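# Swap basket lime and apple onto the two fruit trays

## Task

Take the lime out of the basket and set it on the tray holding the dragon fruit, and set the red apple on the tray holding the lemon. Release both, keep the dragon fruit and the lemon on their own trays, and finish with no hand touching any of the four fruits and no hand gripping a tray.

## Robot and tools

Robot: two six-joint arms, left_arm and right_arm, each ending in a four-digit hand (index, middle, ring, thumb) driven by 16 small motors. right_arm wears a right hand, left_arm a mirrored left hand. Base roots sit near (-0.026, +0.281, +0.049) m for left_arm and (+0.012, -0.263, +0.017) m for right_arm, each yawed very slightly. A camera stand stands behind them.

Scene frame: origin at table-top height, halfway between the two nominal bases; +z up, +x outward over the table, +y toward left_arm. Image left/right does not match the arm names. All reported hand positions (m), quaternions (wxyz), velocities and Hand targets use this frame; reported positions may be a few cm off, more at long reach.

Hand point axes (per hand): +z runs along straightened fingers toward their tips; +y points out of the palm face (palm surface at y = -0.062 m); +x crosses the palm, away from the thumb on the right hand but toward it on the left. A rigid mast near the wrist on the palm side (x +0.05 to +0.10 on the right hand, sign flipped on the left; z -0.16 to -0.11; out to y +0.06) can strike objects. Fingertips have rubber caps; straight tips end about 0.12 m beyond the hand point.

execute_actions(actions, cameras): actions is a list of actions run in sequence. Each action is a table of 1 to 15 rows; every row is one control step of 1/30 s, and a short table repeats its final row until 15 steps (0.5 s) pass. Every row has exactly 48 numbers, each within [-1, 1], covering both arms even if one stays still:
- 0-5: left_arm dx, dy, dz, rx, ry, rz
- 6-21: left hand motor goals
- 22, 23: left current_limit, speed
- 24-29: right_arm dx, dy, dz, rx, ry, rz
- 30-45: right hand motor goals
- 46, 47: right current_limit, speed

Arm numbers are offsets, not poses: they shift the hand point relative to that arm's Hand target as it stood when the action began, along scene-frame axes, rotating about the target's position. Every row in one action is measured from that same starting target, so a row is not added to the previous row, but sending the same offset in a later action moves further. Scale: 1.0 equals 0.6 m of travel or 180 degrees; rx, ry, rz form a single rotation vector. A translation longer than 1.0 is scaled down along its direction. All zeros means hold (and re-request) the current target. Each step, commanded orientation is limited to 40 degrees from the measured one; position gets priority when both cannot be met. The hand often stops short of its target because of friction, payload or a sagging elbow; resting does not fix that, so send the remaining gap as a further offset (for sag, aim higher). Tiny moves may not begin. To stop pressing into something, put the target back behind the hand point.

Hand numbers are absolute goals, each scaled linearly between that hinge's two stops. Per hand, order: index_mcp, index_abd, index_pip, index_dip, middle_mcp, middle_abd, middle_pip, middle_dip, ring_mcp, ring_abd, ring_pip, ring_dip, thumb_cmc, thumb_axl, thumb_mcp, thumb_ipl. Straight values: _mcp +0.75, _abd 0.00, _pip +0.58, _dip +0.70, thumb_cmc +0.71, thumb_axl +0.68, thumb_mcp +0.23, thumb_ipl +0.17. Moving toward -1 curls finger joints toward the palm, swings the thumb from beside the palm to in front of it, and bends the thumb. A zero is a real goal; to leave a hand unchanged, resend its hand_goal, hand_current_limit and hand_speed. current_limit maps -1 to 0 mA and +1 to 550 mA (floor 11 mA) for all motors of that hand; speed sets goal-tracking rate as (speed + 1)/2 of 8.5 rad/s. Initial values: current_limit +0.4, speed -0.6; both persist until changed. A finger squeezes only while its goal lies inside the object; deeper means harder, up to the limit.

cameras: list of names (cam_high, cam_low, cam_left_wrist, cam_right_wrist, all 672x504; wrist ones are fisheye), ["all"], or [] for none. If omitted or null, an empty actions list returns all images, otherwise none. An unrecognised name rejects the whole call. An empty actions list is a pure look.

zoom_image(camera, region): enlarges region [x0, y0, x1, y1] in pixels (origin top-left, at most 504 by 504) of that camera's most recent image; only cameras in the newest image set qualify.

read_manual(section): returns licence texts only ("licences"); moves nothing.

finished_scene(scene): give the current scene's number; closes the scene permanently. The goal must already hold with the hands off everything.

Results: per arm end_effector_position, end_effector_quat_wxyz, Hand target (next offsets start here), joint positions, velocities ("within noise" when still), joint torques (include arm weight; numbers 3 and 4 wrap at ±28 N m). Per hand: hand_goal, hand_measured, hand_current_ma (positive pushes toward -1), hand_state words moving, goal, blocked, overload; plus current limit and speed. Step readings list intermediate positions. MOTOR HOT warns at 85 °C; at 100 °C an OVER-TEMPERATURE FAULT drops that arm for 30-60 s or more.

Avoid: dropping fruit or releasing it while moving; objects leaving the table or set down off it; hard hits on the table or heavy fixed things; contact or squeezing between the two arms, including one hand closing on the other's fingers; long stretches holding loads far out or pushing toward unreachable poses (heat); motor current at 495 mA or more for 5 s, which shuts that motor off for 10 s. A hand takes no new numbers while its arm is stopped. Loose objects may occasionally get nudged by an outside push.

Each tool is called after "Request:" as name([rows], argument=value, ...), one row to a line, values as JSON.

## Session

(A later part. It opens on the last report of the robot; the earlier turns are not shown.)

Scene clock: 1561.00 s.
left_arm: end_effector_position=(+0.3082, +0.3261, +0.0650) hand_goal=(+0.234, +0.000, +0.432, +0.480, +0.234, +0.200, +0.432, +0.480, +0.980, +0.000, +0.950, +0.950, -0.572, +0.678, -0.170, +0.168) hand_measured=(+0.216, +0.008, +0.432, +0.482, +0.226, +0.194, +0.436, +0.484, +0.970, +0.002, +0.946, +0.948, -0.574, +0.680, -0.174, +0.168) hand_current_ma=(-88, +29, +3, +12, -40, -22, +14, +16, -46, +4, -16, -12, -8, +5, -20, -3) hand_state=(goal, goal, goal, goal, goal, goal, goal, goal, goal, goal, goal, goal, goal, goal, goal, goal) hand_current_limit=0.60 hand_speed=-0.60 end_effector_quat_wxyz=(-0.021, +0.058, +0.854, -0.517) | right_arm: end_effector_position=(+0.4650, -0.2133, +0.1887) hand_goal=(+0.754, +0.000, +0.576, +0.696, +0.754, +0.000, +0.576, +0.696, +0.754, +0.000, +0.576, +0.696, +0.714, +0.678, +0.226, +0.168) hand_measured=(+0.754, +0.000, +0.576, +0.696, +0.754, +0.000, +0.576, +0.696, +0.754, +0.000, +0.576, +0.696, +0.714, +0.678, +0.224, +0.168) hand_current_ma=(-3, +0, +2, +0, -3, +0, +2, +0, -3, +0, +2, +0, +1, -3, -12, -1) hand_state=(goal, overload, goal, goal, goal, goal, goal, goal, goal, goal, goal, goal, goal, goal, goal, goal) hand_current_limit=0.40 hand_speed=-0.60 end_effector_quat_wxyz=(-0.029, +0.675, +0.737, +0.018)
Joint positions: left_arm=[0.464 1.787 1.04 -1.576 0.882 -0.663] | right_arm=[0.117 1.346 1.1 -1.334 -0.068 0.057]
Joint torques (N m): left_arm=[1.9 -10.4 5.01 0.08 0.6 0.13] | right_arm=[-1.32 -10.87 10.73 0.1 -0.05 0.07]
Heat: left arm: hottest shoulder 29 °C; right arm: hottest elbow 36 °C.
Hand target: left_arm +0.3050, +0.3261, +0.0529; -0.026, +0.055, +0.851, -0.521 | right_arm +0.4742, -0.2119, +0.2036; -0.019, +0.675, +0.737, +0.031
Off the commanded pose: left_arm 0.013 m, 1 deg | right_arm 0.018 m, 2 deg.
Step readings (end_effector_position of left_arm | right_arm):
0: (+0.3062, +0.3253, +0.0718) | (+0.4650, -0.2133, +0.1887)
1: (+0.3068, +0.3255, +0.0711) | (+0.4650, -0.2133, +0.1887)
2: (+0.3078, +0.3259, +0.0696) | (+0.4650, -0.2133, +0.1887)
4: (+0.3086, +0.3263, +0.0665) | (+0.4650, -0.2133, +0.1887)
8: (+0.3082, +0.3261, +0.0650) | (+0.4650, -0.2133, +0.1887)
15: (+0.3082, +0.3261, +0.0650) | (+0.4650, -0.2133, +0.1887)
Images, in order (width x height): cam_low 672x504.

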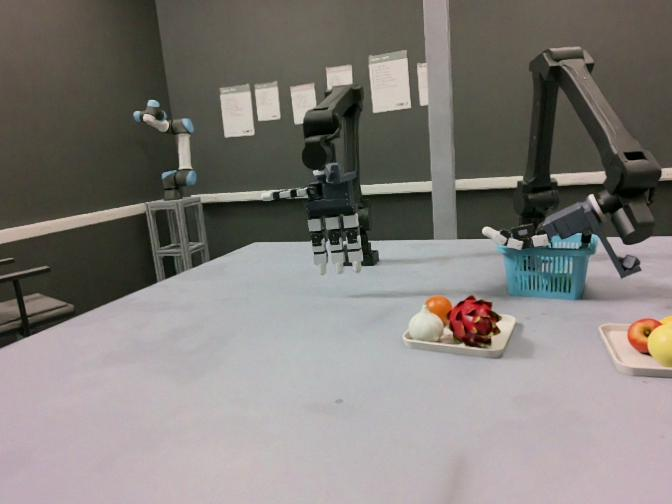

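Request:
execute_actions([
  [[0,0,0,0,0,0,0.13,0,0.431,0.479,0.13,0.2,0.431,0.479,0.98,0,0.95,0.95,-0.572,0.677,-0.19,0.168,0.6,-0.7,0,0,0,0,0,0,0.754,0,0.576,0.696,0.754,0,0.576,0.696,0.754,0,0.576,0.696,0.714,0.678,0.226,0.168,0.4,-0.6]],
  [[0,0,0,0,0,0,0.06,0,0.431,0.479,0.06,0.2,0.431,0.479,0.98,0,0.95,0.95,-0.572,0.677,-0.21,0.168,0.6,-0.7,0,0,0,0,0,0,0.754,0,0.576,0.696,0.754,0,0.576,0.696,0.754,0,0.576,0.696,0.714,0.678,0.226,0.168,0.4,-0.6]],
], cameras=["cam_low"])

Request:
zoom_image(camera="cam_low", region=[490, 210, 610, 310])

Scene clock: 1565.70 s.
left_arm: end_effector_position=(+0.3085, +0.3263, +0.0644) hand_goal=(+0.060, +0.000, +0.432, +0.480, +0.060, +0.200, +0.432, +0.480, +0.980, +0.000, +0.950, +0.950, -0.572, +0.678, -0.210, +0.168) hand_measured=(+0.072, +0.008, +0.434, +0.482, +0.062, +0.194, +0.434, +0.484, +0.970, +0.002, +0.946, +0.948, -0.574, +0.680, -0.204, +0.170) hand_current_ma=(+58, +29, +11, +12, +9, -22, +13, +15, -46, +4, -16, -12, -9, +5, +32, +8) hand_state=(goal, goal, goal, goal, goal, goal, goal, goal, goal, goal, goal, goal, goal, goal, goal, goal) hand_current_limit=0.60 hand_speed=-0.70 end_effector_quat_wxyz=(-0.021, +0.058, +0.854, -0.517) | right_arm: end_effector_position=(+0.4650, -0.2133, +0.1887) hand_goal=(+0.754, +0.000, +0.576, +0.696, +0.754, +0.000, +0.576, +0.696, +0.754, +0.000, +0.576, +0.696, +0.714, +0.678, +0.226, +0.168) hand_measured=(+0.754, +0.000, +0.576, +0.696, +0.754, +0.000, +0.576, +0.696, +0.754, +0.000, +0.576, +0.696, +0.714, +0.678, +0.224, +0.168) hand_current_ma=(-3, +0, +2, +0, -3, +0, +2, +0, -3, +0, +2, +0, +1, -3, -12, -1) hand_state=(goal, overload, goal, goal, goal, goal, goal, goal, goal, goal, goal, goal, goal, goal, goal, goal) hand_current_limit=0.40 hand_speed=-0.60 end_effector_quat_wxyz=(-0.029, +0.675, +0.737, +0.018)
Joint positions: left_arm=[0.464 1.788 1.04 -1.574 0.882 -0.663] | right_arm=[0.117 1.346 1.1 -1.334 -0.068 0.057]
Joint torques (N m): left_arm=[1.9 -10.64 5 0.03 0.59 0.13] | right_arm=[-1.38 -10.87 10.66 0.08 -0.07 0.06]
Heat: left arm: hottest shoulder 28 °C; right arm: hottest elbow 36 °C.
Hand target: left_arm +0.3050, +0.3262, +0.0528; -0.026, +0.055, +0.851, -0.521 | right_arm +0.4742, -0.2119, +0.2036; -0.019, +0.675, +0.737, +0.031
Off the commanded pose: left_arm 0.012 m, 1 deg | right_arm 0.018 m, 2 deg.
Step readings (end_effector_position of left_arm | right_arm):
0: (+0.3082, +0.3261, +0.0650) | (+0.4650, -0.2133, +0.1887)
1: (+0.3082, +0.3261, +0.0650) | (+0.4650, -0.2133, +0.1887)
2: (+0.3082, +0.3261, +0.0650) | (+0.4650, -0.2133, +0.1887)
4: (+0.3082, +0.3261, +0.0650) | (+0.4650, -0.2133, +0.1887)
8: (+0.3082, +0.3261, +0.0650) | (+0.4650, -0.2133, +0.1887)
15: (+0.3082, +0.3261, +0.0650) | (+0.4650, -0.2133, +0.1887)
16: (+0.3082, +0.3261, +0.0650) | (+0.4650, -0.2133, +0.1887)
17: (+0.3084, +0.3262, +0.0649) | (+0.4650, -0.2133, +0.1887)
19: (+0.3085, +0.3263, +0.0644) | (+0.4650, -0.2133, +0.1887)
23: (+0.3085, +0.3263, +0.0644) | (+0.4650, -0.2133, +0.1887)
30: (+0.3085, +0.3263, +0.0644) | (+0.4650, -0.2133, +0.1887)
Images, in order (width x height): cam_low 672x504.

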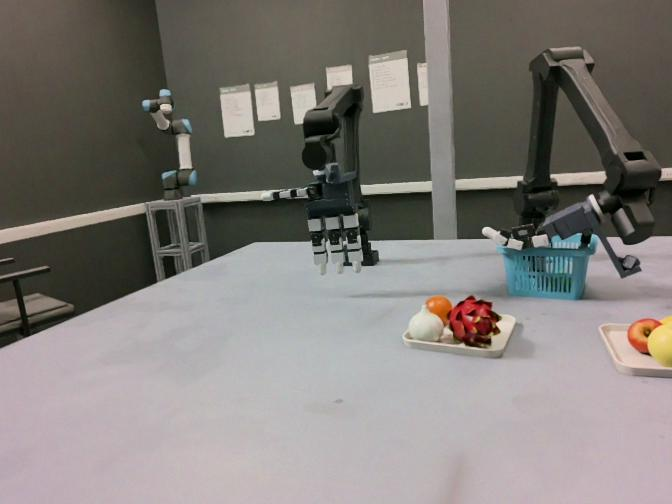

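Scaled by 4.200 from the camera's 672x504 image, which has a finer 960x720 frame.

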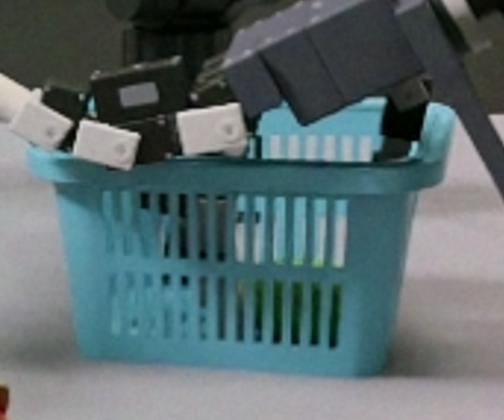

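Request:
execute_actions([
  [[0,0,0,0,0,0,0.0,0,0.431,0.479,0.0,0.2,0.431,0.479,0.98,0,0.95,0.95,-0.572,0.677,-0.24,0.168,0.6,-0.7,0,0,0,0,0,0,0.754,0,0.576,0.696,0.754,0,0.576,0.696,0.754,0,0.576,0.696,0.714,0.678,0.226,0.168,0.4,-0.6]],
  [[0,0,0,0,0,0,-0.06,0,0.431,0.479,-0.06,0.2,0.431,0.479,0.98,0,0.95,0.95,-0.572,0.677,-0.27,0.168,0.6,-0.7,0,0,0,0,0,0,0.754,0,0.576,0.696,0.754,0,0.576,0.696,0.754,0,0.576,0.696,0.714,0.678,0.226,0.168,0.4,-0.6]],
], cameras=["cam_low"])

Request:
zoom_image(camera="cam_low", region=[490, 210, 610, 310])

Scene clock: 1570.27 s.
left_arm: end_effector_position=(+0.3087, +0.3261, +0.0644) hand_goal=(-0.060, +0.000, +0.432, +0.480, -0.060, +0.200, +0.432, +0.480, +0.980, +0.000, +0.950, +0.950, -0.572, +0.678, -0.270, +0.168) hand_measured=(+0.044, +0.008, +0.450, +0.488, +0.012, +0.194, +0.450, +0.488, +0.970, +0.002, +0.946, +0.948, -0.574, +0.678, -0.210, +0.184) hand_current_ma=(+440, +29, +89, +40, +368, -27, +82, +36, -46, +4, -16, -12, -5, +5, +384, +105) hand_state=(blocked, goal, goal, goal, blocked, goal, goal, goal, goal, goal, goal, goal, goal, goal, blocked, goal) hand_current_limit=0.60 hand_speed=-0.70 end_effector_quat_wxyz=(-0.021, +0.058, +0.854, -0.517) | right_arm: end_effector_position=(+0.4650, -0.2133, +0.1887) hand_goal=(+0.754, +0.000, +0.576, +0.696, +0.754, +0.000, +0.576, +0.696, +0.754, +0.000, +0.576, +0.696, +0.714, +0.678, +0.226, +0.168) hand_measured=(+0.754, +0.000, +0.576, +0.696, +0.754, +0.000, +0.576, +0.696, +0.754, +0.000, +0.576, +0.696, +0.714, +0.678, +0.224, +0.168) hand_current_ma=(-3, +0, +2, +0, -3, +0, +2, +0, -3, +0, +2, +0, +1, -3, -12, -1) hand_state=(goal, overload, goal, goal, goal, goal, goal, goal, goal, goal, goal, goal, goal, goal, goal, goal) hand_current_limit=0.40 hand_speed=-0.60 end_effector_quat_wxyz=(-0.029, +0.675, +0.737, +0.018)
Joint positions: left_arm=[0.464 1.788 1.04 -1.574 0.883 -0.663] | right_arm=[0.117 1.346 1.1 -1.334 -0.068 0.057]
Joint torques (N m): left_arm=[1.61 -10.75 5 0.03 0.54 0.13] | right_arm=[-1.38 -10.64 10.67 0.06 -0.06 0.06]
Heat: left arm: hottest shoulder 28 °C; right arm: hottest elbow 36 °C.
Hand target: left_arm +0.3050, +0.3262, +0.0528; -0.026, +0.055, +0.851, -0.521 | right_arm +0.4742, -0.2119, +0.2036; -0.019, +0.675, +0.737, +0.031
Off the commanded pose: left_arm 0.012 m, 1 deg | right_arm 0.018 m, 2 deg.
Step readings (end_effector_position of left_arm | right_arm):
0: (+0.3085, +0.3263, +0.0644) | (+0.4650, -0.2133, +0.1887)
1: (+0.3085, +0.3263, +0.0644) | (+0.4650, -0.2133, +0.1887)
2: (+0.3085, +0.3263, +0.0644) | (+0.4650, -0.2133, +0.1887)
4: (+0.3085, +0.3263, +0.0644) | (+0.4650, -0.2133, +0.1887)
8: (+0.3085, +0.3263, +0.0644) | (+0.4650, -0.2133, +0.1887)
15: (+0.3085, +0.3263, +0.0644) | (+0.4650, -0.2133, +0.1887)
16: (+0.3085, +0.3263, +0.0644) | (+0.4650, -0.2133, +0.1887)
17: (+0.3086, +0.3262, +0.0644) | (+0.4650, -0.2133, +0.1887)
19: (+0.3087, +0.3261, +0.0644) | (+0.4650, -0.2133, +0.1887)
23: (+0.3087, +0.3261, +0.0644) | (+0.4650, -0.2133, +0.1887)
30: (+0.3087, +0.3261, +0.0644) | (+0.4650, -0.2133, +0.1887)
Images, in order (width x height): cam_low 672x504.

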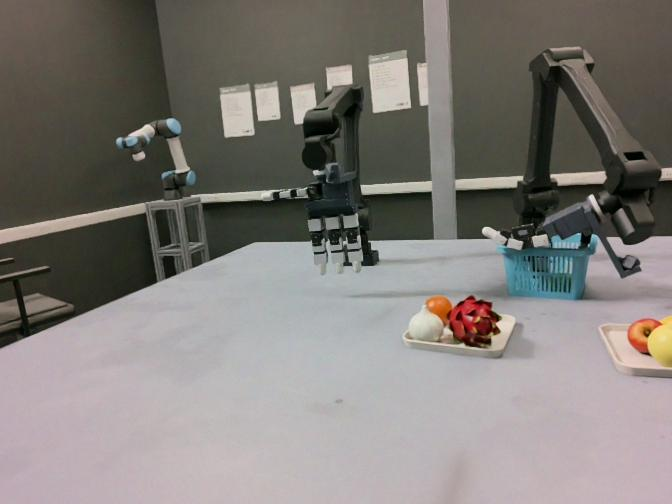

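Scaled by 4.200 from the camera's 672x504 image, which has a finer 960x720 frame.

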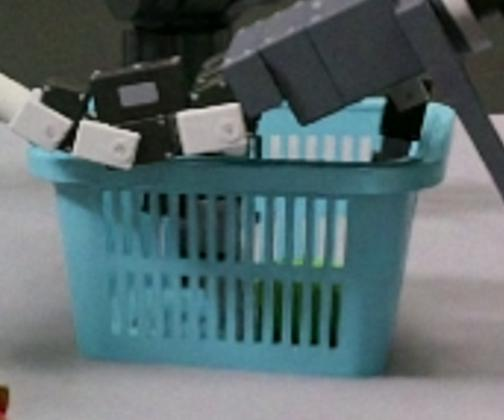

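Request:
execute_actions([
  [[0,0,0.08,0,0,0,-0.06,0,0.431,0.479,-0.06,0.2,0.431,0.479,0.98,0,0.95,0.95,-0.572,0.677,-0.27,0.168,0.6,-0.7,0,0,0,0,0,0,0.754,0,0.576,0.696,0.754,0,0.576,0.696,0.754,0,0.576,0.696,0.714,0.678,0.226,0.168,0.4,-0.6]],
], cameras=["cam_low"])

Request:
zoom_image(camera="cam_low", region=[490, 190, 630, 310])

Scene clock: 1574.47 s.
left_arm: end_effector_position=(+0.2960, +0.3207, +0.0909) hand_goal=(-0.060, +0.000, +0.432, +0.480, -0.060, +0.200, +0.432, +0.480, +0.980, +0.000, +0.950, +0.950, -0.572, +0.678, -0.270, +0.168) hand_measured=(+0.036, +0.006, +0.454, +0.492, +0.006, +0.192, +0.450, +0.488, +0.970, +0.000, +0.946, +0.948, -0.572, +0.678, -0.210, +0.192) hand_current_ma=(+440, +27, +101, +58, +338, -34, +83, +37, -50, +4, -16, -12, -1, +5, +384, +155) hand_state=(blocked, goal, blocked, goal, blocked, goal, goal, goal, goal, goal, goal, goal, goal, goal, blocked, blocked) hand_current_limit=0.60 hand_speed=-0.70 end_effector_quat_wxyz=(-0.036, +0.049, +0.849, -0.526) | right_arm: end_effector_position=(+0.4650, -0.2133, +0.1887) hand_goal=(+0.754, +0.000, +0.576, +0.696, +0.754, +0.000, +0.576, +0.696, +0.754, +0.000, +0.576, +0.696, +0.714, +0.678, +0.226, +0.168) hand_measured=(+0.754, +0.000, +0.576, +0.696, +0.754, +0.000, +0.576, +0.696, +0.754, +0.000, +0.576, +0.696, +0.714, +0.678, +0.224, +0.168) hand_current_ma=(-3, +0, +2, +0, -3, +0, +2, +0, -3, +0, +2, +0, +1, -3, -12, -1) hand_state=(goal, overload, goal, goal, goal, goal, goal, goal, goal, goal, goal, goal, goal, goal, goal, goal) hand_current_limit=0.40 hand_speed=-0.60 end_effector_quat_wxyz=(-0.029, +0.675, +0.737, +0.018)
Joint positions: left_arm=[0.464 1.739 1.04 -1.666 0.883 -0.661] | right_arm=[0.117 1.346 1.1 -1.334 -0.068 0.057]
Joint torques (N m): left_arm=[1.61 -13.1 8.58 -1.28 0.51 0.1] | right_arm=[-1.38 -10.7 10.67 0.1 -0.05 0.08]
Heat: left arm: hottest shoulder 28 °C; right arm: hottest elbow 36 °C.
Hand target: left_arm +0.3050, +0.3261, +0.1009; -0.026, +0.055, +0.851, -0.521 | right_arm +0.4742, -0.2119, +0.2036; -0.019, +0.675, +0.737, +0.031
Off the commanded pose: left_arm 0.014 m, 1 deg | right_arm 0.018 m, 2 deg.
Step readings (end_effector_position of left_arm | right_arm):
0: (+0.3087, +0.3261, +0.0644) | (+0.4650, -0.2133, +0.1887)
1: (+0.3072, +0.3254, +0.0662) | (+0.4650, -0.2133, +0.1887)
2: (+0.3031, +0.3237, +0.0699) | (+0.4650, -0.2133, +0.1887)
4: (+0.2976, +0.3213, +0.0786) | (+0.4650, -0.2133, +0.1887)
8: (+0.2962, +0.3207, +0.0892) | (+0.4650, -0.2133, +0.1887)
15: (+0.2960, +0.3207, +0.0909) | (+0.4650, -0.2133, +0.1887)
Images, in order (width x height): cam_low 672x504.

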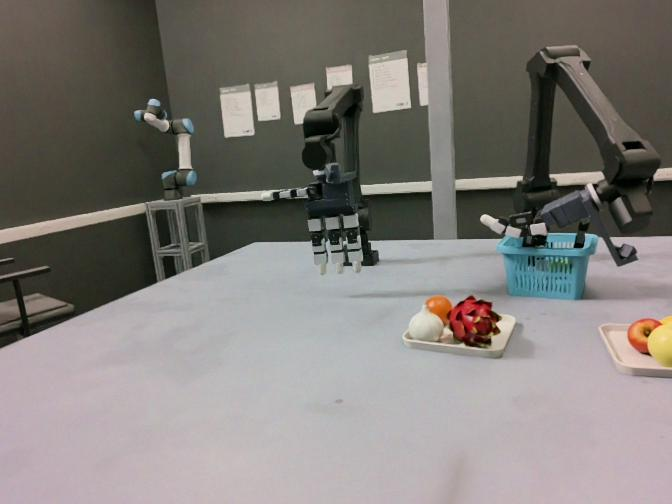

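Scaled by 3.600 from the camera's 672x504 image, which has a finer 960x720 frame.

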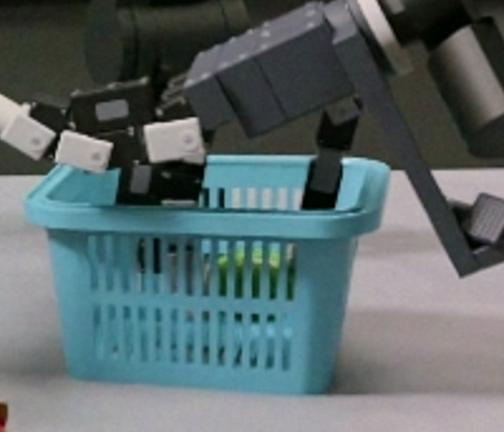

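Request:
execute_actions([
  [[0.01,0.005,0.13,0,0,0,-0.06,0,0.431,0.479,-0.06,0.2,0.431,0.479,0.98,0,0.95,0.95,-0.572,0.677,-0.27,0.168,0.6,-0.7,0,0,0,0,0,0,0.754,0,0.576,0.696,0.754,0,0.576,0.696,0.754,0,0.576,0.696,0.714,0.678,0.226,0.168,0.4,-0.6]],
], cameras=["cam_low"])

Request:
zoom_image(camera="cam_low", region=[490, 160, 630, 310])

Scene clock: 1578.87 s.
left_arm: end_effector_position=(+0.3056, +0.3282, +0.1768) hand_goal=(-0.060, +0.000, +0.432, +0.480, -0.060, +0.200, +0.432, +0.480, +0.980, +0.000, +0.950, +0.950, -0.572, +0.678, -0.270, +0.168) hand_measured=(+0.034, +0.006, +0.454, +0.492, +0.004, +0.192, +0.450, +0.488, +0.968, +0.000, +0.946, +0.948, -0.572, +0.678, -0.210, +0.192) hand_current_ma=(+440, +26, +105, +61, +334, -36, +83, +38, -57, +4, -16, -12, +2, +5, +384, +158) hand_state=(blocked, goal, blocked, goal, blocked, goal, goal, goal, goal, goal, goal, goal, goal, goal, blocked, blocked) hand_current_limit=0.60 hand_speed=-0.70 end_effector_quat_wxyz=(+0.021, +0.034, +0.879, -0.475) | right_arm: end_effector_position=(+0.4650, -0.2133, +0.1887) hand_goal=(+0.754, +0.000, +0.576, +0.696, +0.754, +0.000, +0.576, +0.696, +0.754, +0.000, +0.576, +0.696, +0.714, +0.678, +0.226, +0.168) hand_measured=(+0.754, +0.000, +0.576, +0.696, +0.754, +0.000, +0.576, +0.696, +0.754, +0.000, +0.576, +0.696, +0.714, +0.678, +0.224, +0.168) hand_current_ma=(-3, +0, +2, +0, -3, +0, +2, +0, -3, +0, +2, +0, +1, -3, -12, -1) hand_state=(goal, overload, goal, goal, goal, goal, goal, goal, goal, goal, goal, goal, goal, goal, goal, goal) hand_current_limit=0.40 hand_speed=-0.60 end_effector_quat_wxyz=(-0.029, +0.675, +0.737, +0.018)
Joint positions: left_arm=[0.458 1.501 1.087 -1.682 0.884 -0.844] | right_arm=[0.117 1.346 1.1 -1.334 -0.068 0.057]
Joint torques (N m): left_arm=[0.85 -8.7 10.26 -0.59 0.68 -0.1] | right_arm=[-1.26 -10.81 10.69 0.06 -0.05 0.05]
Heat: left arm: hottest shoulder 29 °C; right arm: hottest elbow 36 °C.
Hand target: left_arm +0.3110, +0.3290, +0.1788; -0.026, +0.055, +0.851, -0.521 | right_arm +0.4742, -0.2119, +0.2036; -0.019, +0.675, +0.737, +0.031
Off the commanded pose: left_arm 0.006 m, 9 deg | right_arm 0.018 m, 2 deg.
joint sent to its limit (left arm) — joint 4 (wrist pitch), lower limit. The joint targets are off in orientation, not in position.
Step readings (end_effector_position of left_arm | right_arm):
0: (+0.2960, +0.3207, +0.0909) | (+0.4650, -0.2133, +0.1887)
1: (+0.2958, +0.3207, +0.0935) | (+0.4650, -0.2133, +0.1887)
2: (+0.2947, +0.3206, +0.0989) | (+0.4650, -0.2133, +0.1887)
4: (+0.2965, +0.3221, +0.1199) | (+0.4650, -0.2133, +0.1887)
8: (+0.3038, +0.3261, +0.1653) | (+0.4650, -0.2133, +0.1887)
15: (+0.3065, +0.3283, +0.1777) | (+0.4650, -0.2133, +0.1887)
Images, in order (width x height): cam_low 672x504.

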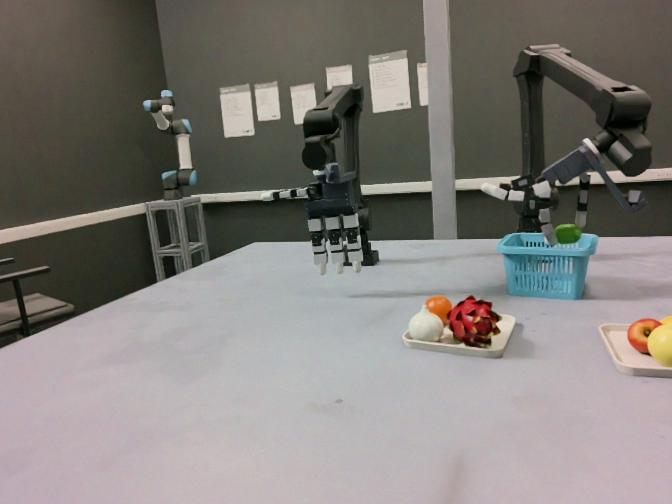

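Scaled by 3.360 from the camera's 672x504 image, which has a finer 960x720 frame.

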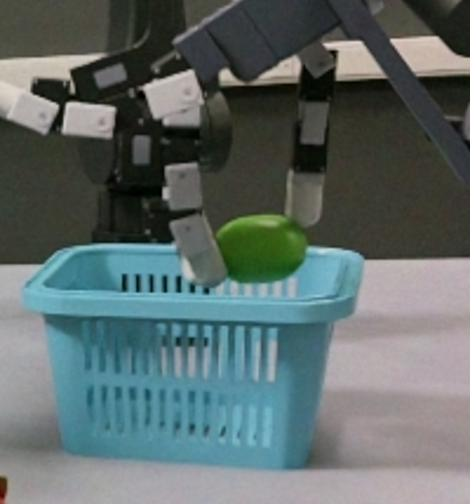

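Request:
execute_actions([
  [[0.0,0.0,0.1,0,0,0,-0.06,0,0.431,0.479,-0.06,0.2,0.431,0.479,0.98,0,0.95,0.95,-0.572,0.677,-0.27,0.168,0.6,-0.7,0,0,0,0,0,0,0.754,0,0.576,0.696,0.754,0,0.576,0.696,0.754,0,0.576,0.696,0.714,0.678,0.226,0.168,0.4,-0.6]],
  [[0.04,-0.01,0.1,0,0,0,-0.06,0,0.431,0.479,-0.06,0.2,0.431,0.479,0.98,0,0.95,0.95,-0.572,0.677,-0.27,0.168,0.6,-0.7,0,0,0,0,0,0,0.754,0,0.576,0.696,0.754,0,0.576,0.696,0.754,0,0.576,0.696,0.714,0.678,0.226,0.168,0.4,-0.6]],
], cameras=["cam_low"])

Scene clock: 1620.00 s.
left_arm: end_effector_position=(+0.3282, +0.3192, +0.2845) hand_goal=(-0.060, +0.000, +0.432, +0.480, -0.060, +0.200, +0.432, +0.480, +0.980, +0.000, +0.950, +0.950, -0.572, +0.678, -0.270, +0.168) hand_measured=(+0.034, +0.006, +0.456, +0.494, +0.004, +0.190, +0.450, +0.488, +0.968, +0.002, +0.946, +0.948, -0.570, +0.680, -0.210, +0.192) hand_current_ma=(+440, +25, +109, +63, +329, -37, +83, +38, -59, +4, -16, -12, +11, +7, +384, +159) hand_state=(blocked, goal, blocked, goal, blocked, goal, goal, goal, goal, goal, goal, goal, goal, goal, blocked, blocked) hand_current_limit=0.60 hand_speed=-0.70 end_effector_quat_wxyz=(+0.078, -0.014, +0.895, -0.439) | right_arm: end_effector_position=(+0.4650, -0.2133, +0.1887) hand_goal=(+0.754, +0.000, +0.576, +0.696, +0.754, +0.000, +0.576, +0.696, +0.754, +0.000, +0.576, +0.696, +0.714, +0.678, +0.226, +0.168) hand_measured=(+0.754, +0.000, +0.576, +0.696, +0.754, +0.000, +0.576, +0.696, +0.754, +0.000, +0.576, +0.696, +0.714, +0.678, +0.224, +0.168) hand_current_ma=(-3, +0, +2, +0, -3, +0, +2, +0, -3, +0, +2, +0, +1, -3, -12, -1) hand_state=(goal, overload, goal, goal, goal, goal, goal, goal, goal, goal, goal, goal, goal, goal, goal, goal) hand_current_limit=0.40 hand_speed=-0.60 end_effector_quat_wxyz=(-0.029, +0.675, +0.737, +0.018)
Joint positions: left_arm=[0.406 1.343 1.258 -1.685 0.91 -1.16] | right_arm=[0.117 1.346 1.1 -1.334 -0.068 0.057]
Joint torques (N m): left_arm=[1.9 -9.76 12.79 0.12 0.96 -0.09] | right_arm=[-1.38 -10.7 10.7 0.06 -0.07 0.07]
Heat: left arm: hottest elbow 30 °C; right arm: hottest elbow 36 °C.
Hand target: left_arm +0.3350, +0.3231, +0.2988; -0.026, +0.055, +0.851, -0.521 | right_arm +0.4742, -0.2119, +0.2036; -0.019, +0.675, +0.737, +0.031
Off the commanded pose: left_arm 0.016 m, 18 deg | right_arm 0.018 m, 2 deg.
joint sent to its limit (left arm) — joint 4 (wrist pitch), lower limit. The joint targets are off in orientation, not in position.
Step readings (end_effector_position of left_arm | right_arm):
0: (+0.3055, +0.3282, +0.1768) | (+0.4650, -0.2133, +0.1887)
1: (+0.3046, +0.3279, +0.1783) | (+0.4650, -0.2133, +0.1887)
2: (+0.3022, +0.3274, +0.1815) | (+0.4650, -0.2133, +0.1887)
4: (+0.3000, +0.3255, +0.1929) | (+0.4650, -0.2133, +0.1887)
8: (+0.3016, +0.3252, +0.2197) | (+0.4650, -0.2133, +0.1887)
15: (+0.3025, +0.3260, +0.2276) | (+0.4650, -0.2133, +0.1887)
16: (+0.3029, +0.3254, +0.2299) | (+0.4650, -0.2133, +0.1887)
17: (+0.3048, +0.3244, +0.2350) | (+0.4650, -0.2133, +0.1887)
19: (+0.3156, +0.3222, +0.2513) | (+0.4650, -0.2133, +0.1887)
23: (+0.3304, +0.3200, +0.2803) | (+0.4650, -0.2133, +0.1887)
30: (+0.3289, +0.3193, +0.2844) | (+0.4650, -0.2133, +0.1887)
Images, in order (width x height): cam_low 672x504.

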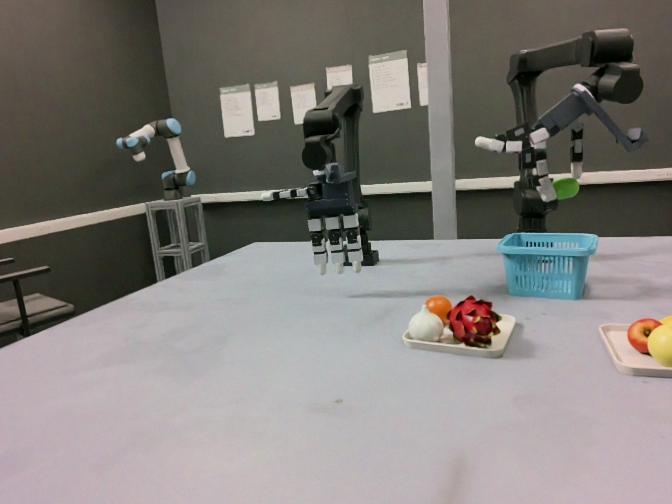

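Lifted. Now rotate and carry.

Request:
execute_actions([
  [[0.09,-0.04,0.0,0.0637,-0.0245,-0.1557,-0.06,0,0.431,0.479,-0.06,0.2,0.431,0.479,0.98,0,0.95,0.95,-0.572,0.677,-0.27,0.168,0.6,-0.7,0,0,0,0,0,0,0.754,0,0.576,0.696,0.754,0,0.576,0.696,0.754,0,0.576,0.696,0.714,0.678,0.226,0.168,0.4,-0.6]],
], cameras=["cam_low"])

Scene clock: 1622.83 s.
left_arm: end_effector_position=(+0.3754, +0.2965, +0.2862) hand_goal=(-0.060, +0.000, +0.432, +0.480, -0.060, +0.200, +0.432, +0.480, +0.980, +0.000, +0.950, +0.950, -0.572, +0.678, -0.270, +0.168) hand_measured=(+0.030, +0.006, +0.458, +0.494, -0.006, +0.190, +0.452, +0.490, +0.966, +0.000, +0.948, +0.948, -0.566, +0.682, -0.208, +0.196) hand_current_ma=(+440, +26, +121, +67, +281, -41, +98, +43, -67, +1, -12, -11, +31, +19, +393, +184) hand_state=(blocked, goal, blocked, goal, blocked, goal, blocked, goal, goal, goal, goal, goal, goal, goal, blocked, blocked) hand_current_limit=0.60 hand_speed=-0.70 end_effector_quat_wxyz=(+0.040, +0.211, +0.927, -0.307) | right_arm: end_effector_position=(+0.4650, -0.2133, +0.1887) hand_goal=(+0.754, +0.000, +0.576, +0.696, +0.754, +0.000, +0.576, +0.696, +0.754, +0.000, +0.576, +0.696, +0.714, +0.678, +0.226, +0.168) hand_measured=(+0.754, +0.000, +0.576, +0.696, +0.754, +0.000, +0.576, +0.696, +0.754, +0.000, +0.576, +0.696, +0.714, +0.678, +0.224, +0.168) hand_current_ma=(-3, +0, +2, +0, -3, +0, +2, +0, -3, +0, +2, +0, +1, -3, -12, -1) hand_state=(goal, overload, goal, goal, goal, goal, goal, goal, goal, goal, goal, goal, goal, goal, goal, goal) hand_current_limit=0.40 hand_speed=-0.60 end_effector_quat_wxyz=(-0.029, +0.675, +0.737, +0.018)
Joint positions: left_arm=[0.181 1.412 1.378 -1.691 0.612 -0.954] | right_arm=[0.117 1.346 1.1 -1.334 -0.068 0.057]
Joint torques (N m): left_arm=[1.55 -9.58 13.59 0.44 0.45 0.25] | right_arm=[-1.26 -10.64 10.7 0.02 -0.06 0.07]
Heat: left arm: hottest elbow 30 °C; right arm: hottest elbow 36 °C.
Hand target: left_arm +0.3890, +0.2990, +0.2988; -0.124, +0.276, +0.860, -0.410 | right_arm +0.4742, -0.2119, +0.2036; -0.019, +0.675, +0.737, +0.031
Off the commanded pose: left_arm 0.019 m, 25 deg | right_arm 0.018 m, 2 deg.
joint sent to its limit (left arm) — joint 4 (wrist pitch), lower limit. The joint targets are off in orientation, not in position.
Step readings (end_effector_position of left_arm | right_arm):
0: (+0.3281, +0.3191, +0.2845) | (+0.4650, -0.2133, +0.1887)
1: (+0.3281, +0.3249, +0.2825) | (+0.4650, -0.2133, +0.1887)
2: (+0.3306, +0.3363, +0.2811) | (+0.4650, -0.2133, +0.1887)
4: (+0.3519, +0.3225, +0.2854) | (+0.4650, -0.2133, +0.1887)
8: (+0.3707, +0.2823, +0.2869) | (+0.4650, -0.2133, +0.1887)
15: (+0.3743, +0.2951, +0.2862) | (+0.4650, -0.2133, +0.1887)
Images, in order (width x height): cam_low 672x504.

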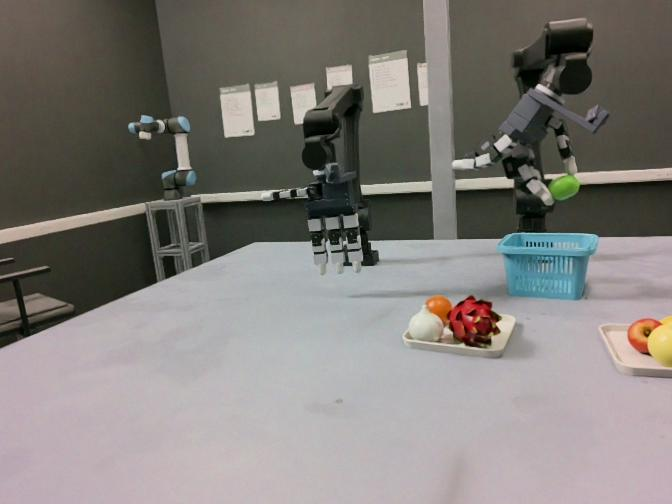

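Request:
execute_actions([
  [[0.1,-0.06,0.0,0.0447,-0.0519,-0.1557,-0.06,0,0.431,0.479,-0.06,0.2,0.431,0.479,0.98,0,0.95,0.95,-0.572,0.677,-0.27,0.168,0.6,-0.7,0,0,0,0,0,0,0.754,0,0.576,0.696,0.754,0,0.576,0.696,0.754,0,0.576,0.696,0.714,0.678,0.226,0.168,0.4,-0.6]],
], cameras=["cam_low"])

Scene clock: 1626.07 s.
left_arm: end_effector_position=(+0.4351, +0.2634, +0.2840) hand_goal=(-0.060, +0.000, +0.432, +0.480, -0.060, +0.200, +0.432, +0.480, +0.980, +0.000, +0.950, +0.950, -0.572, +0.678, -0.270, +0.168) hand_measured=(+0.032, +0.006, +0.460, +0.494, -0.004, +0.190, +0.454, +0.490, +0.968, +0.000, +0.948, +0.948, -0.564, +0.682, -0.210, +0.196) hand_current_ma=(+440, +24, +131, +69, +286, -42, +106, +45, -57, +2, -10, -11, +35, +25, +372, +183) hand_state=(blocked, goal, blocked, goal, blocked, goal, blocked, goal, goal, goal, goal, goal, goal, goal, blocked, blocked) hand_current_limit=0.60 hand_speed=-0.70 end_effector_quat_wxyz=(+0.000, +0.482, +0.860, -0.170) | right_arm: end_effector_position=(+0.4650, -0.2133, +0.1887) hand_goal=(+0.754, +0.000, +0.576, +0.696, +0.754, +0.000, +0.576, +0.696, +0.754, +0.000, +0.576, +0.696, +0.714, +0.678, +0.226, +0.168) hand_measured=(+0.754, +0.000, +0.576, +0.696, +0.754, +0.000, +0.576, +0.696, +0.754, +0.000, +0.576, +0.696, +0.714, +0.678, +0.224, +0.168) hand_current_ma=(-3, +0, +2, +0, -3, +0, +2, +0, -3, +0, +2, +0, +1, -3, -12, -1) hand_state=(goal, overload, goal, goal, goal, goal, goal, goal, goal, goal, goal, goal, goal, goal, goal, goal) hand_current_limit=0.40 hand_speed=-0.60 end_effector_quat_wxyz=(-0.029, +0.675, +0.737, +0.018)
Joint positions: left_arm=[0 1.498 1.464 -1.691 0.305 -0.587] | right_arm=[0.117 1.346 1.1 -1.334 -0.068 0.057]
Joint torques (N m): left_arm=[1.44 -11.63 13.7 0.46 0.1 0.3] | right_arm=[-1.08 -10.75 10.65 0.06 -0.07 0.07]
Heat: left arm: hottest elbow 30 °C; right arm: hottest elbow 36 °C.
Hand target: left_arm +0.4490, +0.2631, +0.2989; -0.169, +0.499, +0.802, -0.284 | right_arm +0.4742, -0.2119, +0.2036; -0.019, +0.675, +0.737, +0.031
Off the commanded pose: left_arm 0.020 m, 24 deg | right_arm 0.018 m, 2 deg.
joint sent to its limit (left arm) — joint 4 (wrist pitch), lower limit. The joint targets are off in orientation, not in position.
Step readings (end_effector_position of left_arm | right_arm):
0: (+0.3754, +0.2965, +0.2863) | (+0.4650, -0.2133, +0.1887)
1: (+0.3782, +0.3021, +0.2863) | (+0.4650, -0.2133, +0.1887)
2: (+0.3875, +0.3124, +0.2890) | (+0.4650, -0.2133, +0.1887)
4: (+0.4083, +0.2977, +0.2926) | (+0.4650, -0.2133, +0.1887)
8: (+0.4262, +0.2533, +0.2857) | (+0.4650, -0.2133, +0.1887)
15: (+0.4333, +0.2615, +0.2838) | (+0.4650, -0.2133, +0.1887)
Images, in order (width x height): cam_low 672x504.

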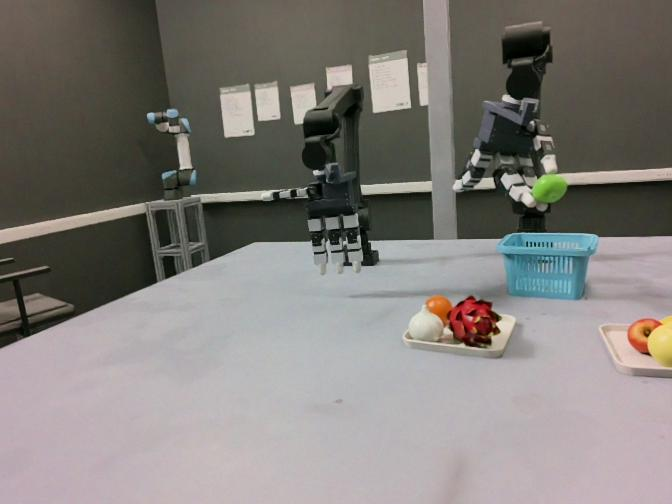

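Request:
execute_actions([
  [[0.13,-0.07,0,0.0156,-0.0665,-0.15,-0.06,0,0.431,0.479,-0.06,0.2,0.431,0.479,0.98,0,0.95,0.95,-0.572,0.677,-0.27,0.168,0.6,-0.7,0,0,0,0,0,0,0.754,0,0.576,0.696,0.754,0,0.576,0.696,0.754,0,0.576,0.696,0.714,0.678,0.226,0.168,0.4,-0.6]],
], cameras=["cam_left_wrist","cam_low"])

Scene clock: 1648.57 s.
left_arm: end_effector_position=(+0.5126, +0.2200, +0.2798) hand_goal=(-0.060, +0.000, +0.432, +0.480, -0.060, +0.200, +0.432, +0.480, +0.980, +0.000, +0.950, +0.950, -0.572, +0.678, -0.270, +0.168) hand_measured=(+0.034, +0.006, +0.462, +0.494, -0.002, +0.190, +0.456, +0.490, +0.972, +0.002, +0.948, +0.948, -0.566, +0.684, -0.214, +0.196) hand_current_ma=(+440, +23, +138, +69, +302, -43, +112, +46, -39, +4, -7, -10, +31, +28, +353, +183) hand_state=(blocked, goal, blocked, goal, blocked, goal, blocked, goal, goal, goal, goal, goal, goal, goal, blocked, blocked) hand_current_limit=0.60 hand_speed=-0.70 end_effector_quat_wxyz=(-0.045, +0.704, +0.705, -0.069) | right_arm: end_effector_position=(+0.4650, -0.2133, +0.1887) hand_goal=(+0.754, +0.000, +0.576, +0.696, +0.754, +0.000, +0.576, +0.696, +0.754, +0.000, +0.576, +0.696, +0.714, +0.678, +0.226, +0.168) hand_measured=(+0.754, +0.000, +0.576, +0.696, +0.754, +0.000, +0.576, +0.696, +0.754, +0.000, +0.576, +0.696, +0.714, +0.678, +0.224, +0.168) hand_current_ma=(-3, +0, +2, +0, -3, +0, +2, +0, -3, +0, +2, +0, +1, -3, -12, -1) hand_state=(goal, overload, goal, goal, goal, goal, goal, goal, goal, goal, goal, goal, goal, goal, goal, goal) hand_current_limit=0.40 hand_speed=-0.60 end_effector_quat_wxyz=(-0.029, +0.675, +0.737, +0.018)
Joint positions: left_arm=[-0.098 1.648 1.614 -1.691 0.059 -0.156] | right_arm=[0.117 1.346 1.1 -1.334 -0.068 0.057]
Joint torques (N m): left_arm=[2.02 -14.45 14.19 0.44 -0.16 0.21] | right_arm=[-1.32 -10.87 10.66 0.03 -0.05 0.07]
Heat: left arm: hottest elbow 32 °C; right arm: hottest elbow 36 °C.
Hand target: left_arm +0.5270, +0.2211, +0.2988; -0.158, +0.694, +0.683, -0.164 | right_arm +0.4742, -0.2119, +0.2036; -0.019, +0.675, +0.737, +0.031
Off the commanded pose: left_arm 0.024 m, 17 deg | right_arm 0.018 m, 2 deg.
joint sent to its limit (left arm) — joint 4 (wrist pitch), lower limit. The joint targets are off in orientation, not in position.
Step readings (end_effector_position of left_arm | right_arm):
0: (+0.4351, +0.2633, +0.2840) | (+0.4650, -0.2133, +0.1887)
1: (+0.4406, +0.2674, +0.2858) | (+0.4650, -0.2133, +0.1887)
2: (+0.4532, +0.2730, +0.2916) | (+0.4650, -0.2133, +0.1887)
4: (+0.4822, +0.2582, +0.2982) | (+0.4650, -0.2133, +0.1887)
8: (+0.5067, +0.2239, +0.2886) | (+0.4650, -0.2133, +0.1887)
15: (+0.5118, +0.2210, +0.2798) | (+0.4650, -0.2133, +0.1887)
Images, in order (width x height): cam_low 672x504, cam_left_wrist 672x504.

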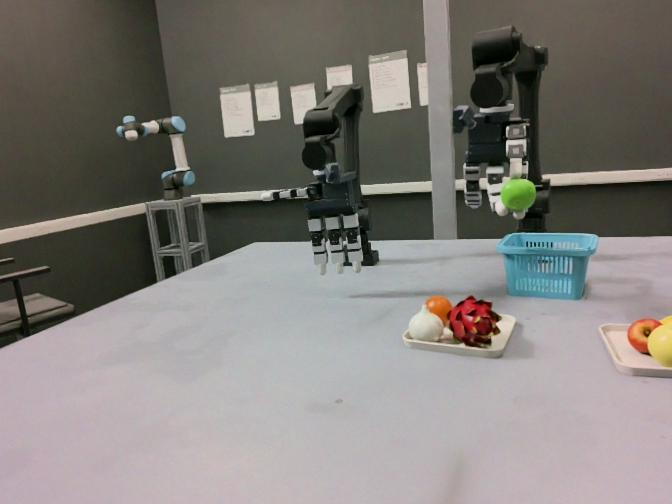

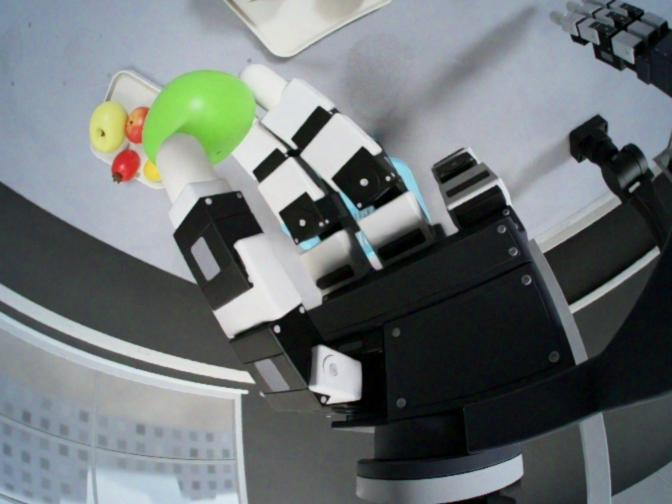

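Request:
execute_actions([
  [[0.007,-0.023,-0.16,0,0,0,-0.06,0,0.431,0.479,-0.06,0.2,0.431,0.479,0.98,0,0.95,0.95,-0.572,0.677,-0.27,0.168,0.6,-0.7,0,0,0,0,0,0,0.754,0,0.576,0.696,0.754,0,0.576,0.696,0.754,0,0.576,0.696,0.714,0.678,0.226,0.168,0.4,-0.6]],
], cameras=["cam_high","cam_left_wrist","cam_low"])

Scene clock: 1662.90 s.
left_arm: end_effector_position=(+0.5222, +0.2142, +0.1820) hand_goal=(-0.060, +0.000, +0.432, +0.480, -0.060, +0.200, +0.432, +0.480, +0.980, +0.000, +0.950, +0.950, -0.572, +0.678, -0.270, +0.168) hand_measured=(+0.034, +0.006, +0.462, +0.494, -0.002, +0.190, +0.456, +0.490, +0.972, +0.002, +0.948, +0.948, -0.566, +0.684, -0.214, +0.196) hand_current_ma=(+440, +23, +138, +69, +302, -43, +112, +46, -36, +4, -7, -10, +31, +28, +353, +183) hand_state=(blocked, goal, blocked, goal, blocked, goal, blocked, goal, goal, goal, goal, goal, goal, goal, blocked, blocked) hand_current_limit=0.60 hand_speed=-0.70 end_effector_quat_wxyz=(-0.118, +0.696, +0.697, -0.126) | right_arm: end_effector_position=(+0.4650, -0.2133, +0.1887) hand_goal=(+0.754, +0.000, +0.576, +0.696, +0.754, +0.000, +0.576, +0.696, +0.754, +0.000, +0.576, +0.696, +0.714, +0.678, +0.226, +0.168) hand_measured=(+0.754, +0.000, +0.576, +0.696, +0.754, +0.000, +0.576, +0.696, +0.754, +0.000, +0.576, +0.696, +0.714, +0.678, +0.224, +0.168) hand_current_ma=(-3, +0, +2, +0, -3, +0, +2, +0, -3, +0, +2, +0, +1, -3, -12, -1) hand_state=(goal, overload, goal, goal, goal, goal, goal, goal, goal, goal, goal, goal, goal, goal, goal, goal) hand_current_limit=0.40 hand_speed=-0.60 end_effector_quat_wxyz=(-0.029, +0.675, +0.737, +0.018)
Joint positions: left_arm=[-0.103 1.836 1.617 -1.692 0.067 -0.155] | right_arm=[0.117 1.346 1.1 -1.334 -0.068 0.057]
Joint torques (N m): left_arm=[0.67 -19.14 11.45 0.13 0.12 0.14] | right_arm=[-1.14 -10.81 10.7 0.05 -0.06 0.06]
Heat: left arm: hottest elbow 32 °C; right arm: hottest elbow 36 °C.
Hand target: left_arm +0.5312, +0.2073, +0.2028; -0.158, +0.694, +0.683, -0.164 | right_arm +0.4742, -0.2119, +0.2036; -0.019, +0.675, +0.737, +0.031
Off the commanded pose: left_arm 0.024 m, 7 deg | right_arm 0.018 m, 2 deg.
joint sent to its limit (left arm) — joint 4 (wrist pitch), lower limit. The joint targets are off in orientation, not in position.
Step readings (end_effector_position of left_arm | right_arm):
0: (+0.5126, +0.2200, +0.2798) | (+0.4650, -0.2133, +0.1887)
1: (+0.5130, +0.2196, +0.2764) | (+0.4650, -0.2133, +0.1887)
2: (+0.5144, +0.2185, +0.2726) | (+0.4650, -0.2133, +0.1887)
4: (+0.5175, +0.2166, +0.2518) | (+0.4650, -0.2133, +0.1887)
8: (+0.5217, +0.2145, +0.2019) | (+0.4650, -0.2133, +0.1887)
15: (+0.5222, +0.2143, +0.1820) | (+0.4650, -0.2133, +0.1887)
Images, in order (width x height): cam_high 672x504, cam_low 672x504, cam_left_wrist 672x504.

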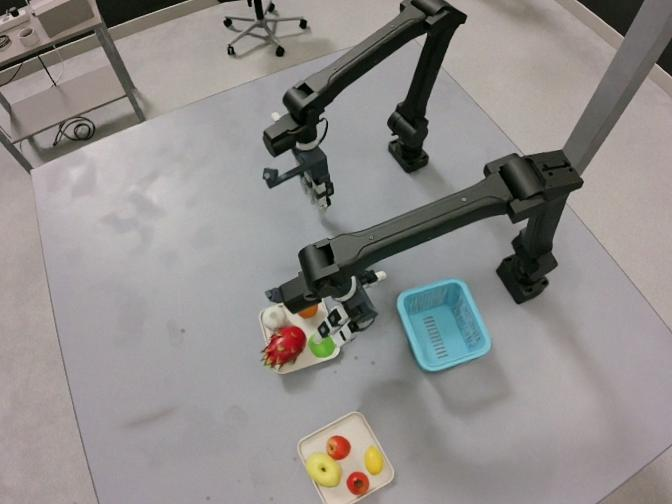

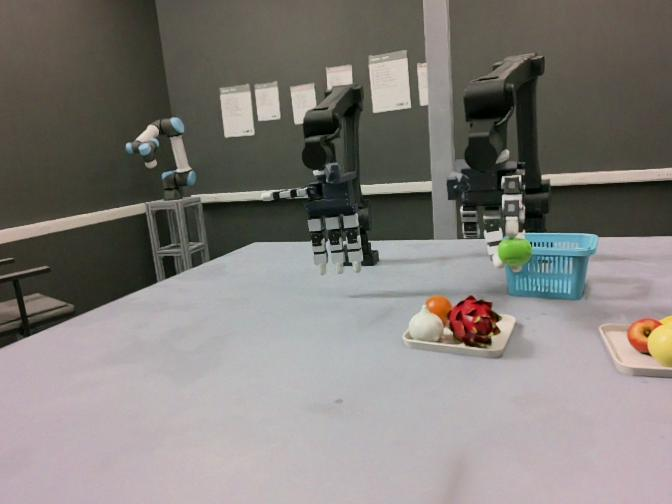

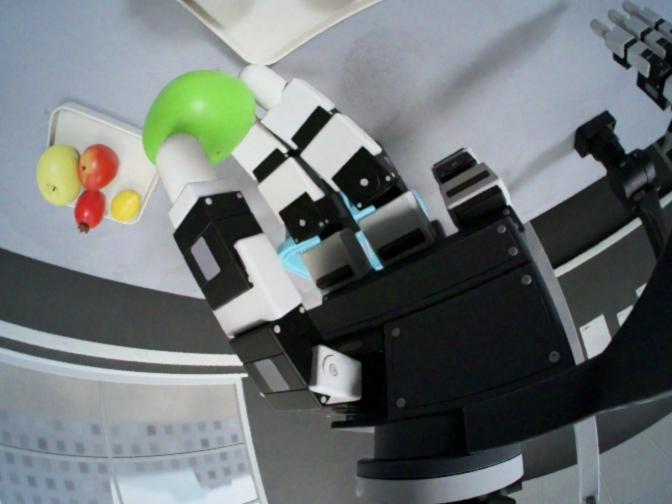

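Request:
zoom_image(camera="cam_high", region=[220, 260, 420, 410])

Request:
zoom_image(camera="cam_left_wrist", region=[30, 0, 430, 300])

Request:
zoom_image(camera="cam_low", region=[380, 180, 620, 380])

Scaled by 2.520 from the camera's 672x504 image, which has a finer 960x720 frame.

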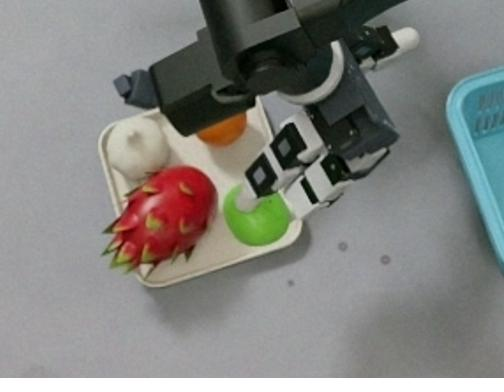

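Scaled by 1.260 from the camera's 672x504 image, which has a finer 960x720 frame.

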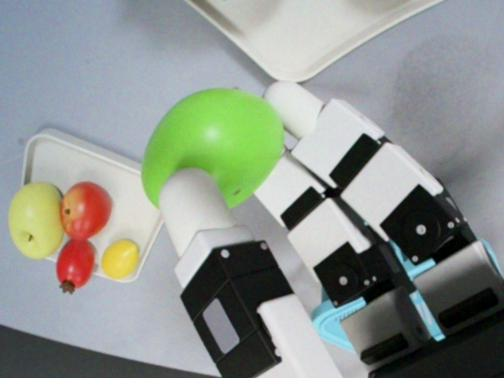

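Scaled by 2.100 from the camera's 672x504 image, which has a finer 960x720 frame.

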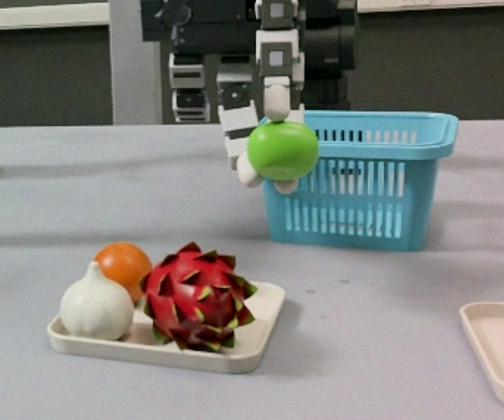

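Request:
execute_actions([
  [[-0.005,-0.048,-0.09,0,0,0,-0.06,0,0.431,0.479,-0.06,0.2,0.431,0.479,0.98,0,0.95,0.95,-0.572,0.677,-0.27,0.168,0.6,-0.7,0,0,0,0,0,0,0.754,0,0.576,0.696,0.754,0,0.576,0.696,0.754,0,0.576,0.696,0.714,0.678,0.226,0.168,0.4,-0.6]],
], cameras=["cam_high","cam_left_wrist","cam_low"])

Request:
zoom_image(camera="cam_high", region=[220, 260, 420, 410])

Request:
zoom_image(camera="cam_low", region=[380, 180, 620, 380])

Scene clock: 1721.50 s.
left_arm: end_effector_position=(+0.5141, +0.1768, +0.1394) hand_goal=(-0.060, +0.000, +0.432, +0.480, -0.060, +0.200, +0.432, +0.480, +0.980, +0.000, +0.950, +0.950, -0.572, +0.678, -0.270, +0.168) hand_measured=(+0.034, +0.006, +0.462, +0.494, -0.002, +0.190, +0.456, +0.490, +0.972, +0.002, +0.948, +0.948, -0.566, +0.684, -0.214, +0.196) hand_current_ma=(+440, +23, +138, +69, +302, -43, +112, +46, -36, +4, -7, -10, +32, +28, +353, +183) hand_state=(blocked, goal, blocked, goal, blocked, goal, blocked, goal, goal, goal, goal, goal, goal, goal, blocked, blocked) hand_current_limit=0.60 hand_speed=-0.70 end_effector_quat_wxyz=(-0.147, +0.702, +0.680, -0.154) | right_arm: end_effector_position=(+0.4650, -0.2133, +0.1887) hand_goal=(+0.754, +0.000, +0.576, +0.696, +0.754, +0.000, +0.576, +0.696, +0.754, +0.000, +0.576, +0.696, +0.714, +0.678, +0.226, +0.168) hand_measured=(+0.754, +0.000, +0.576, +0.696, +0.754, +0.000, +0.576, +0.696, +0.754, +0.000, +0.576, +0.696, +0.714, +0.678, +0.224, +0.168) hand_current_ma=(-3, +0, +2, +0, -3, +0, +2, +0, -3, +0, +2, +0, +1, -3, -12, -1) hand_state=(goal, overload, goal, goal, goal, goal, goal, goal, goal, goal, goal, goal, goal, goal, goal, goal) hand_current_limit=0.40 hand_speed=-0.60 end_effector_quat_wxyz=(-0.029, +0.675, +0.737, +0.018)
Joint positions: left_arm=[-0.166 1.916 1.618 -1.692 0.096 -0.174] | right_arm=[0.117 1.346 1.1 -1.334 -0.068 0.057]
Joint torques (N m): left_arm=[1.85 -17.14 12.04 -0.08 0.08 -0.06] | right_arm=[-1.26 -10.64 10.7 0.05 -0.06 0.07]
Heat: left arm: hottest elbow 32 °C; right arm: hottest elbow 36 °C.
Hand target: left_arm +0.5282, +0.1785, +0.1488; -0.158, +0.694, +0.683, -0.164 | right_arm +0.4742, -0.2119, +0.2036; -0.019, +0.675, +0.737, +0.031
Off the commanded pose: left_arm 0.017 m, 2 deg | right_arm 0.018 m, 2 deg.
joint sent to its limit (left arm) — joint 4 (wrist pitch), lower limit. The joint targets are off in orientation, not in position.
Step readings (end_effector_position of left_arm | right_arm):
0: (+0.5222, +0.2143, +0.1820) | (+0.4650, -0.2133, +0.1887)
1: (+0.5216, +0.2115, +0.1803) | (+0.4650, -0.2133, +0.1887)
2: (+0.5215, +0.2090, +0.1786) | (+0.4650, -0.2133, +0.1887)
4: (+0.5197, +0.1990, +0.1691) | (+0.4650, -0.2133, +0.1887)
8: (+0.5156, +0.1809, +0.1476) | (+0.4650, -0.2133, +0.1887)
15: (+0.5141, +0.1766, +0.1394) | (+0.4650, -0.2133, +0.1887)
Images, in order (width x height): cam_high 672x504, cam_low 672x504, cam_left_wrist 672x504.

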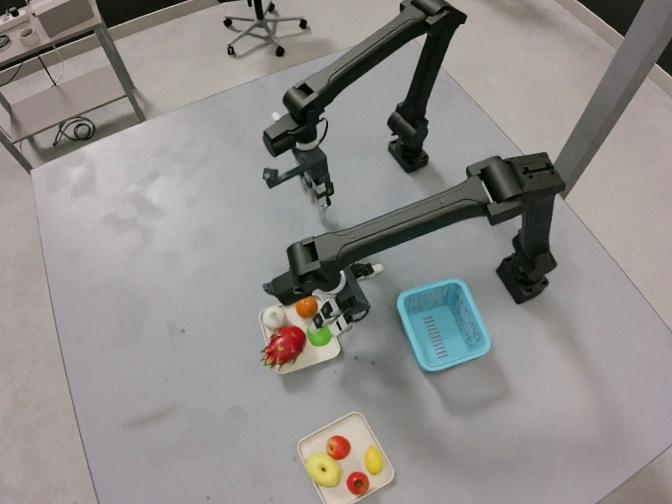

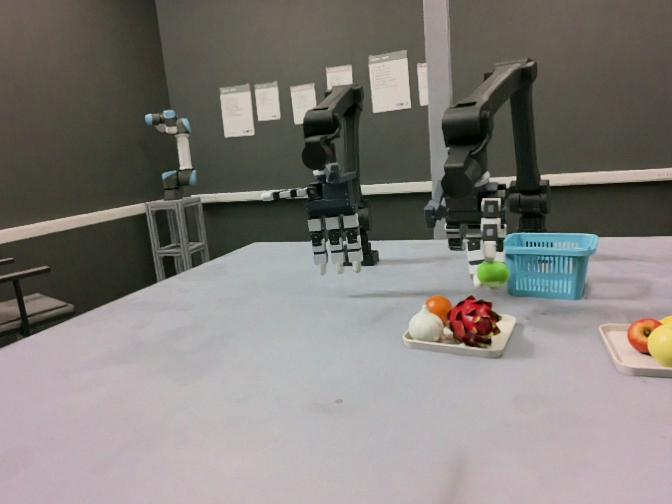

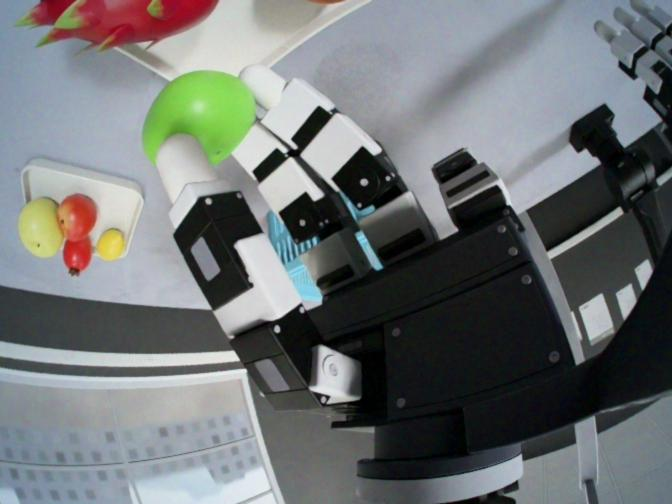

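Scaled by 2.520 from the camera's 672x504 image, which has a finer 960x720 frame.

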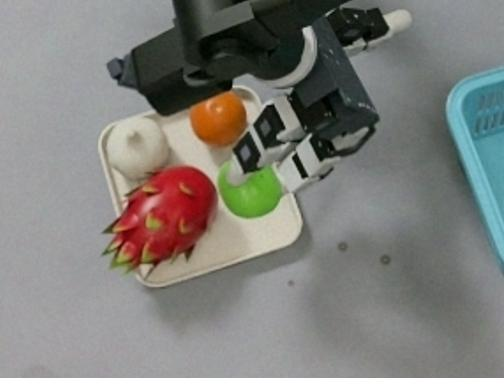

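Scaled by 2.100 from the camera's 672x504 image, which has a finer 960x720 frame.

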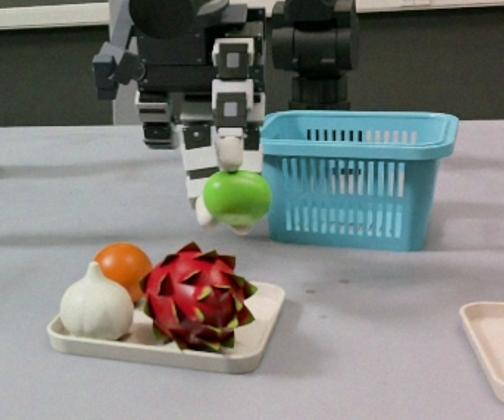

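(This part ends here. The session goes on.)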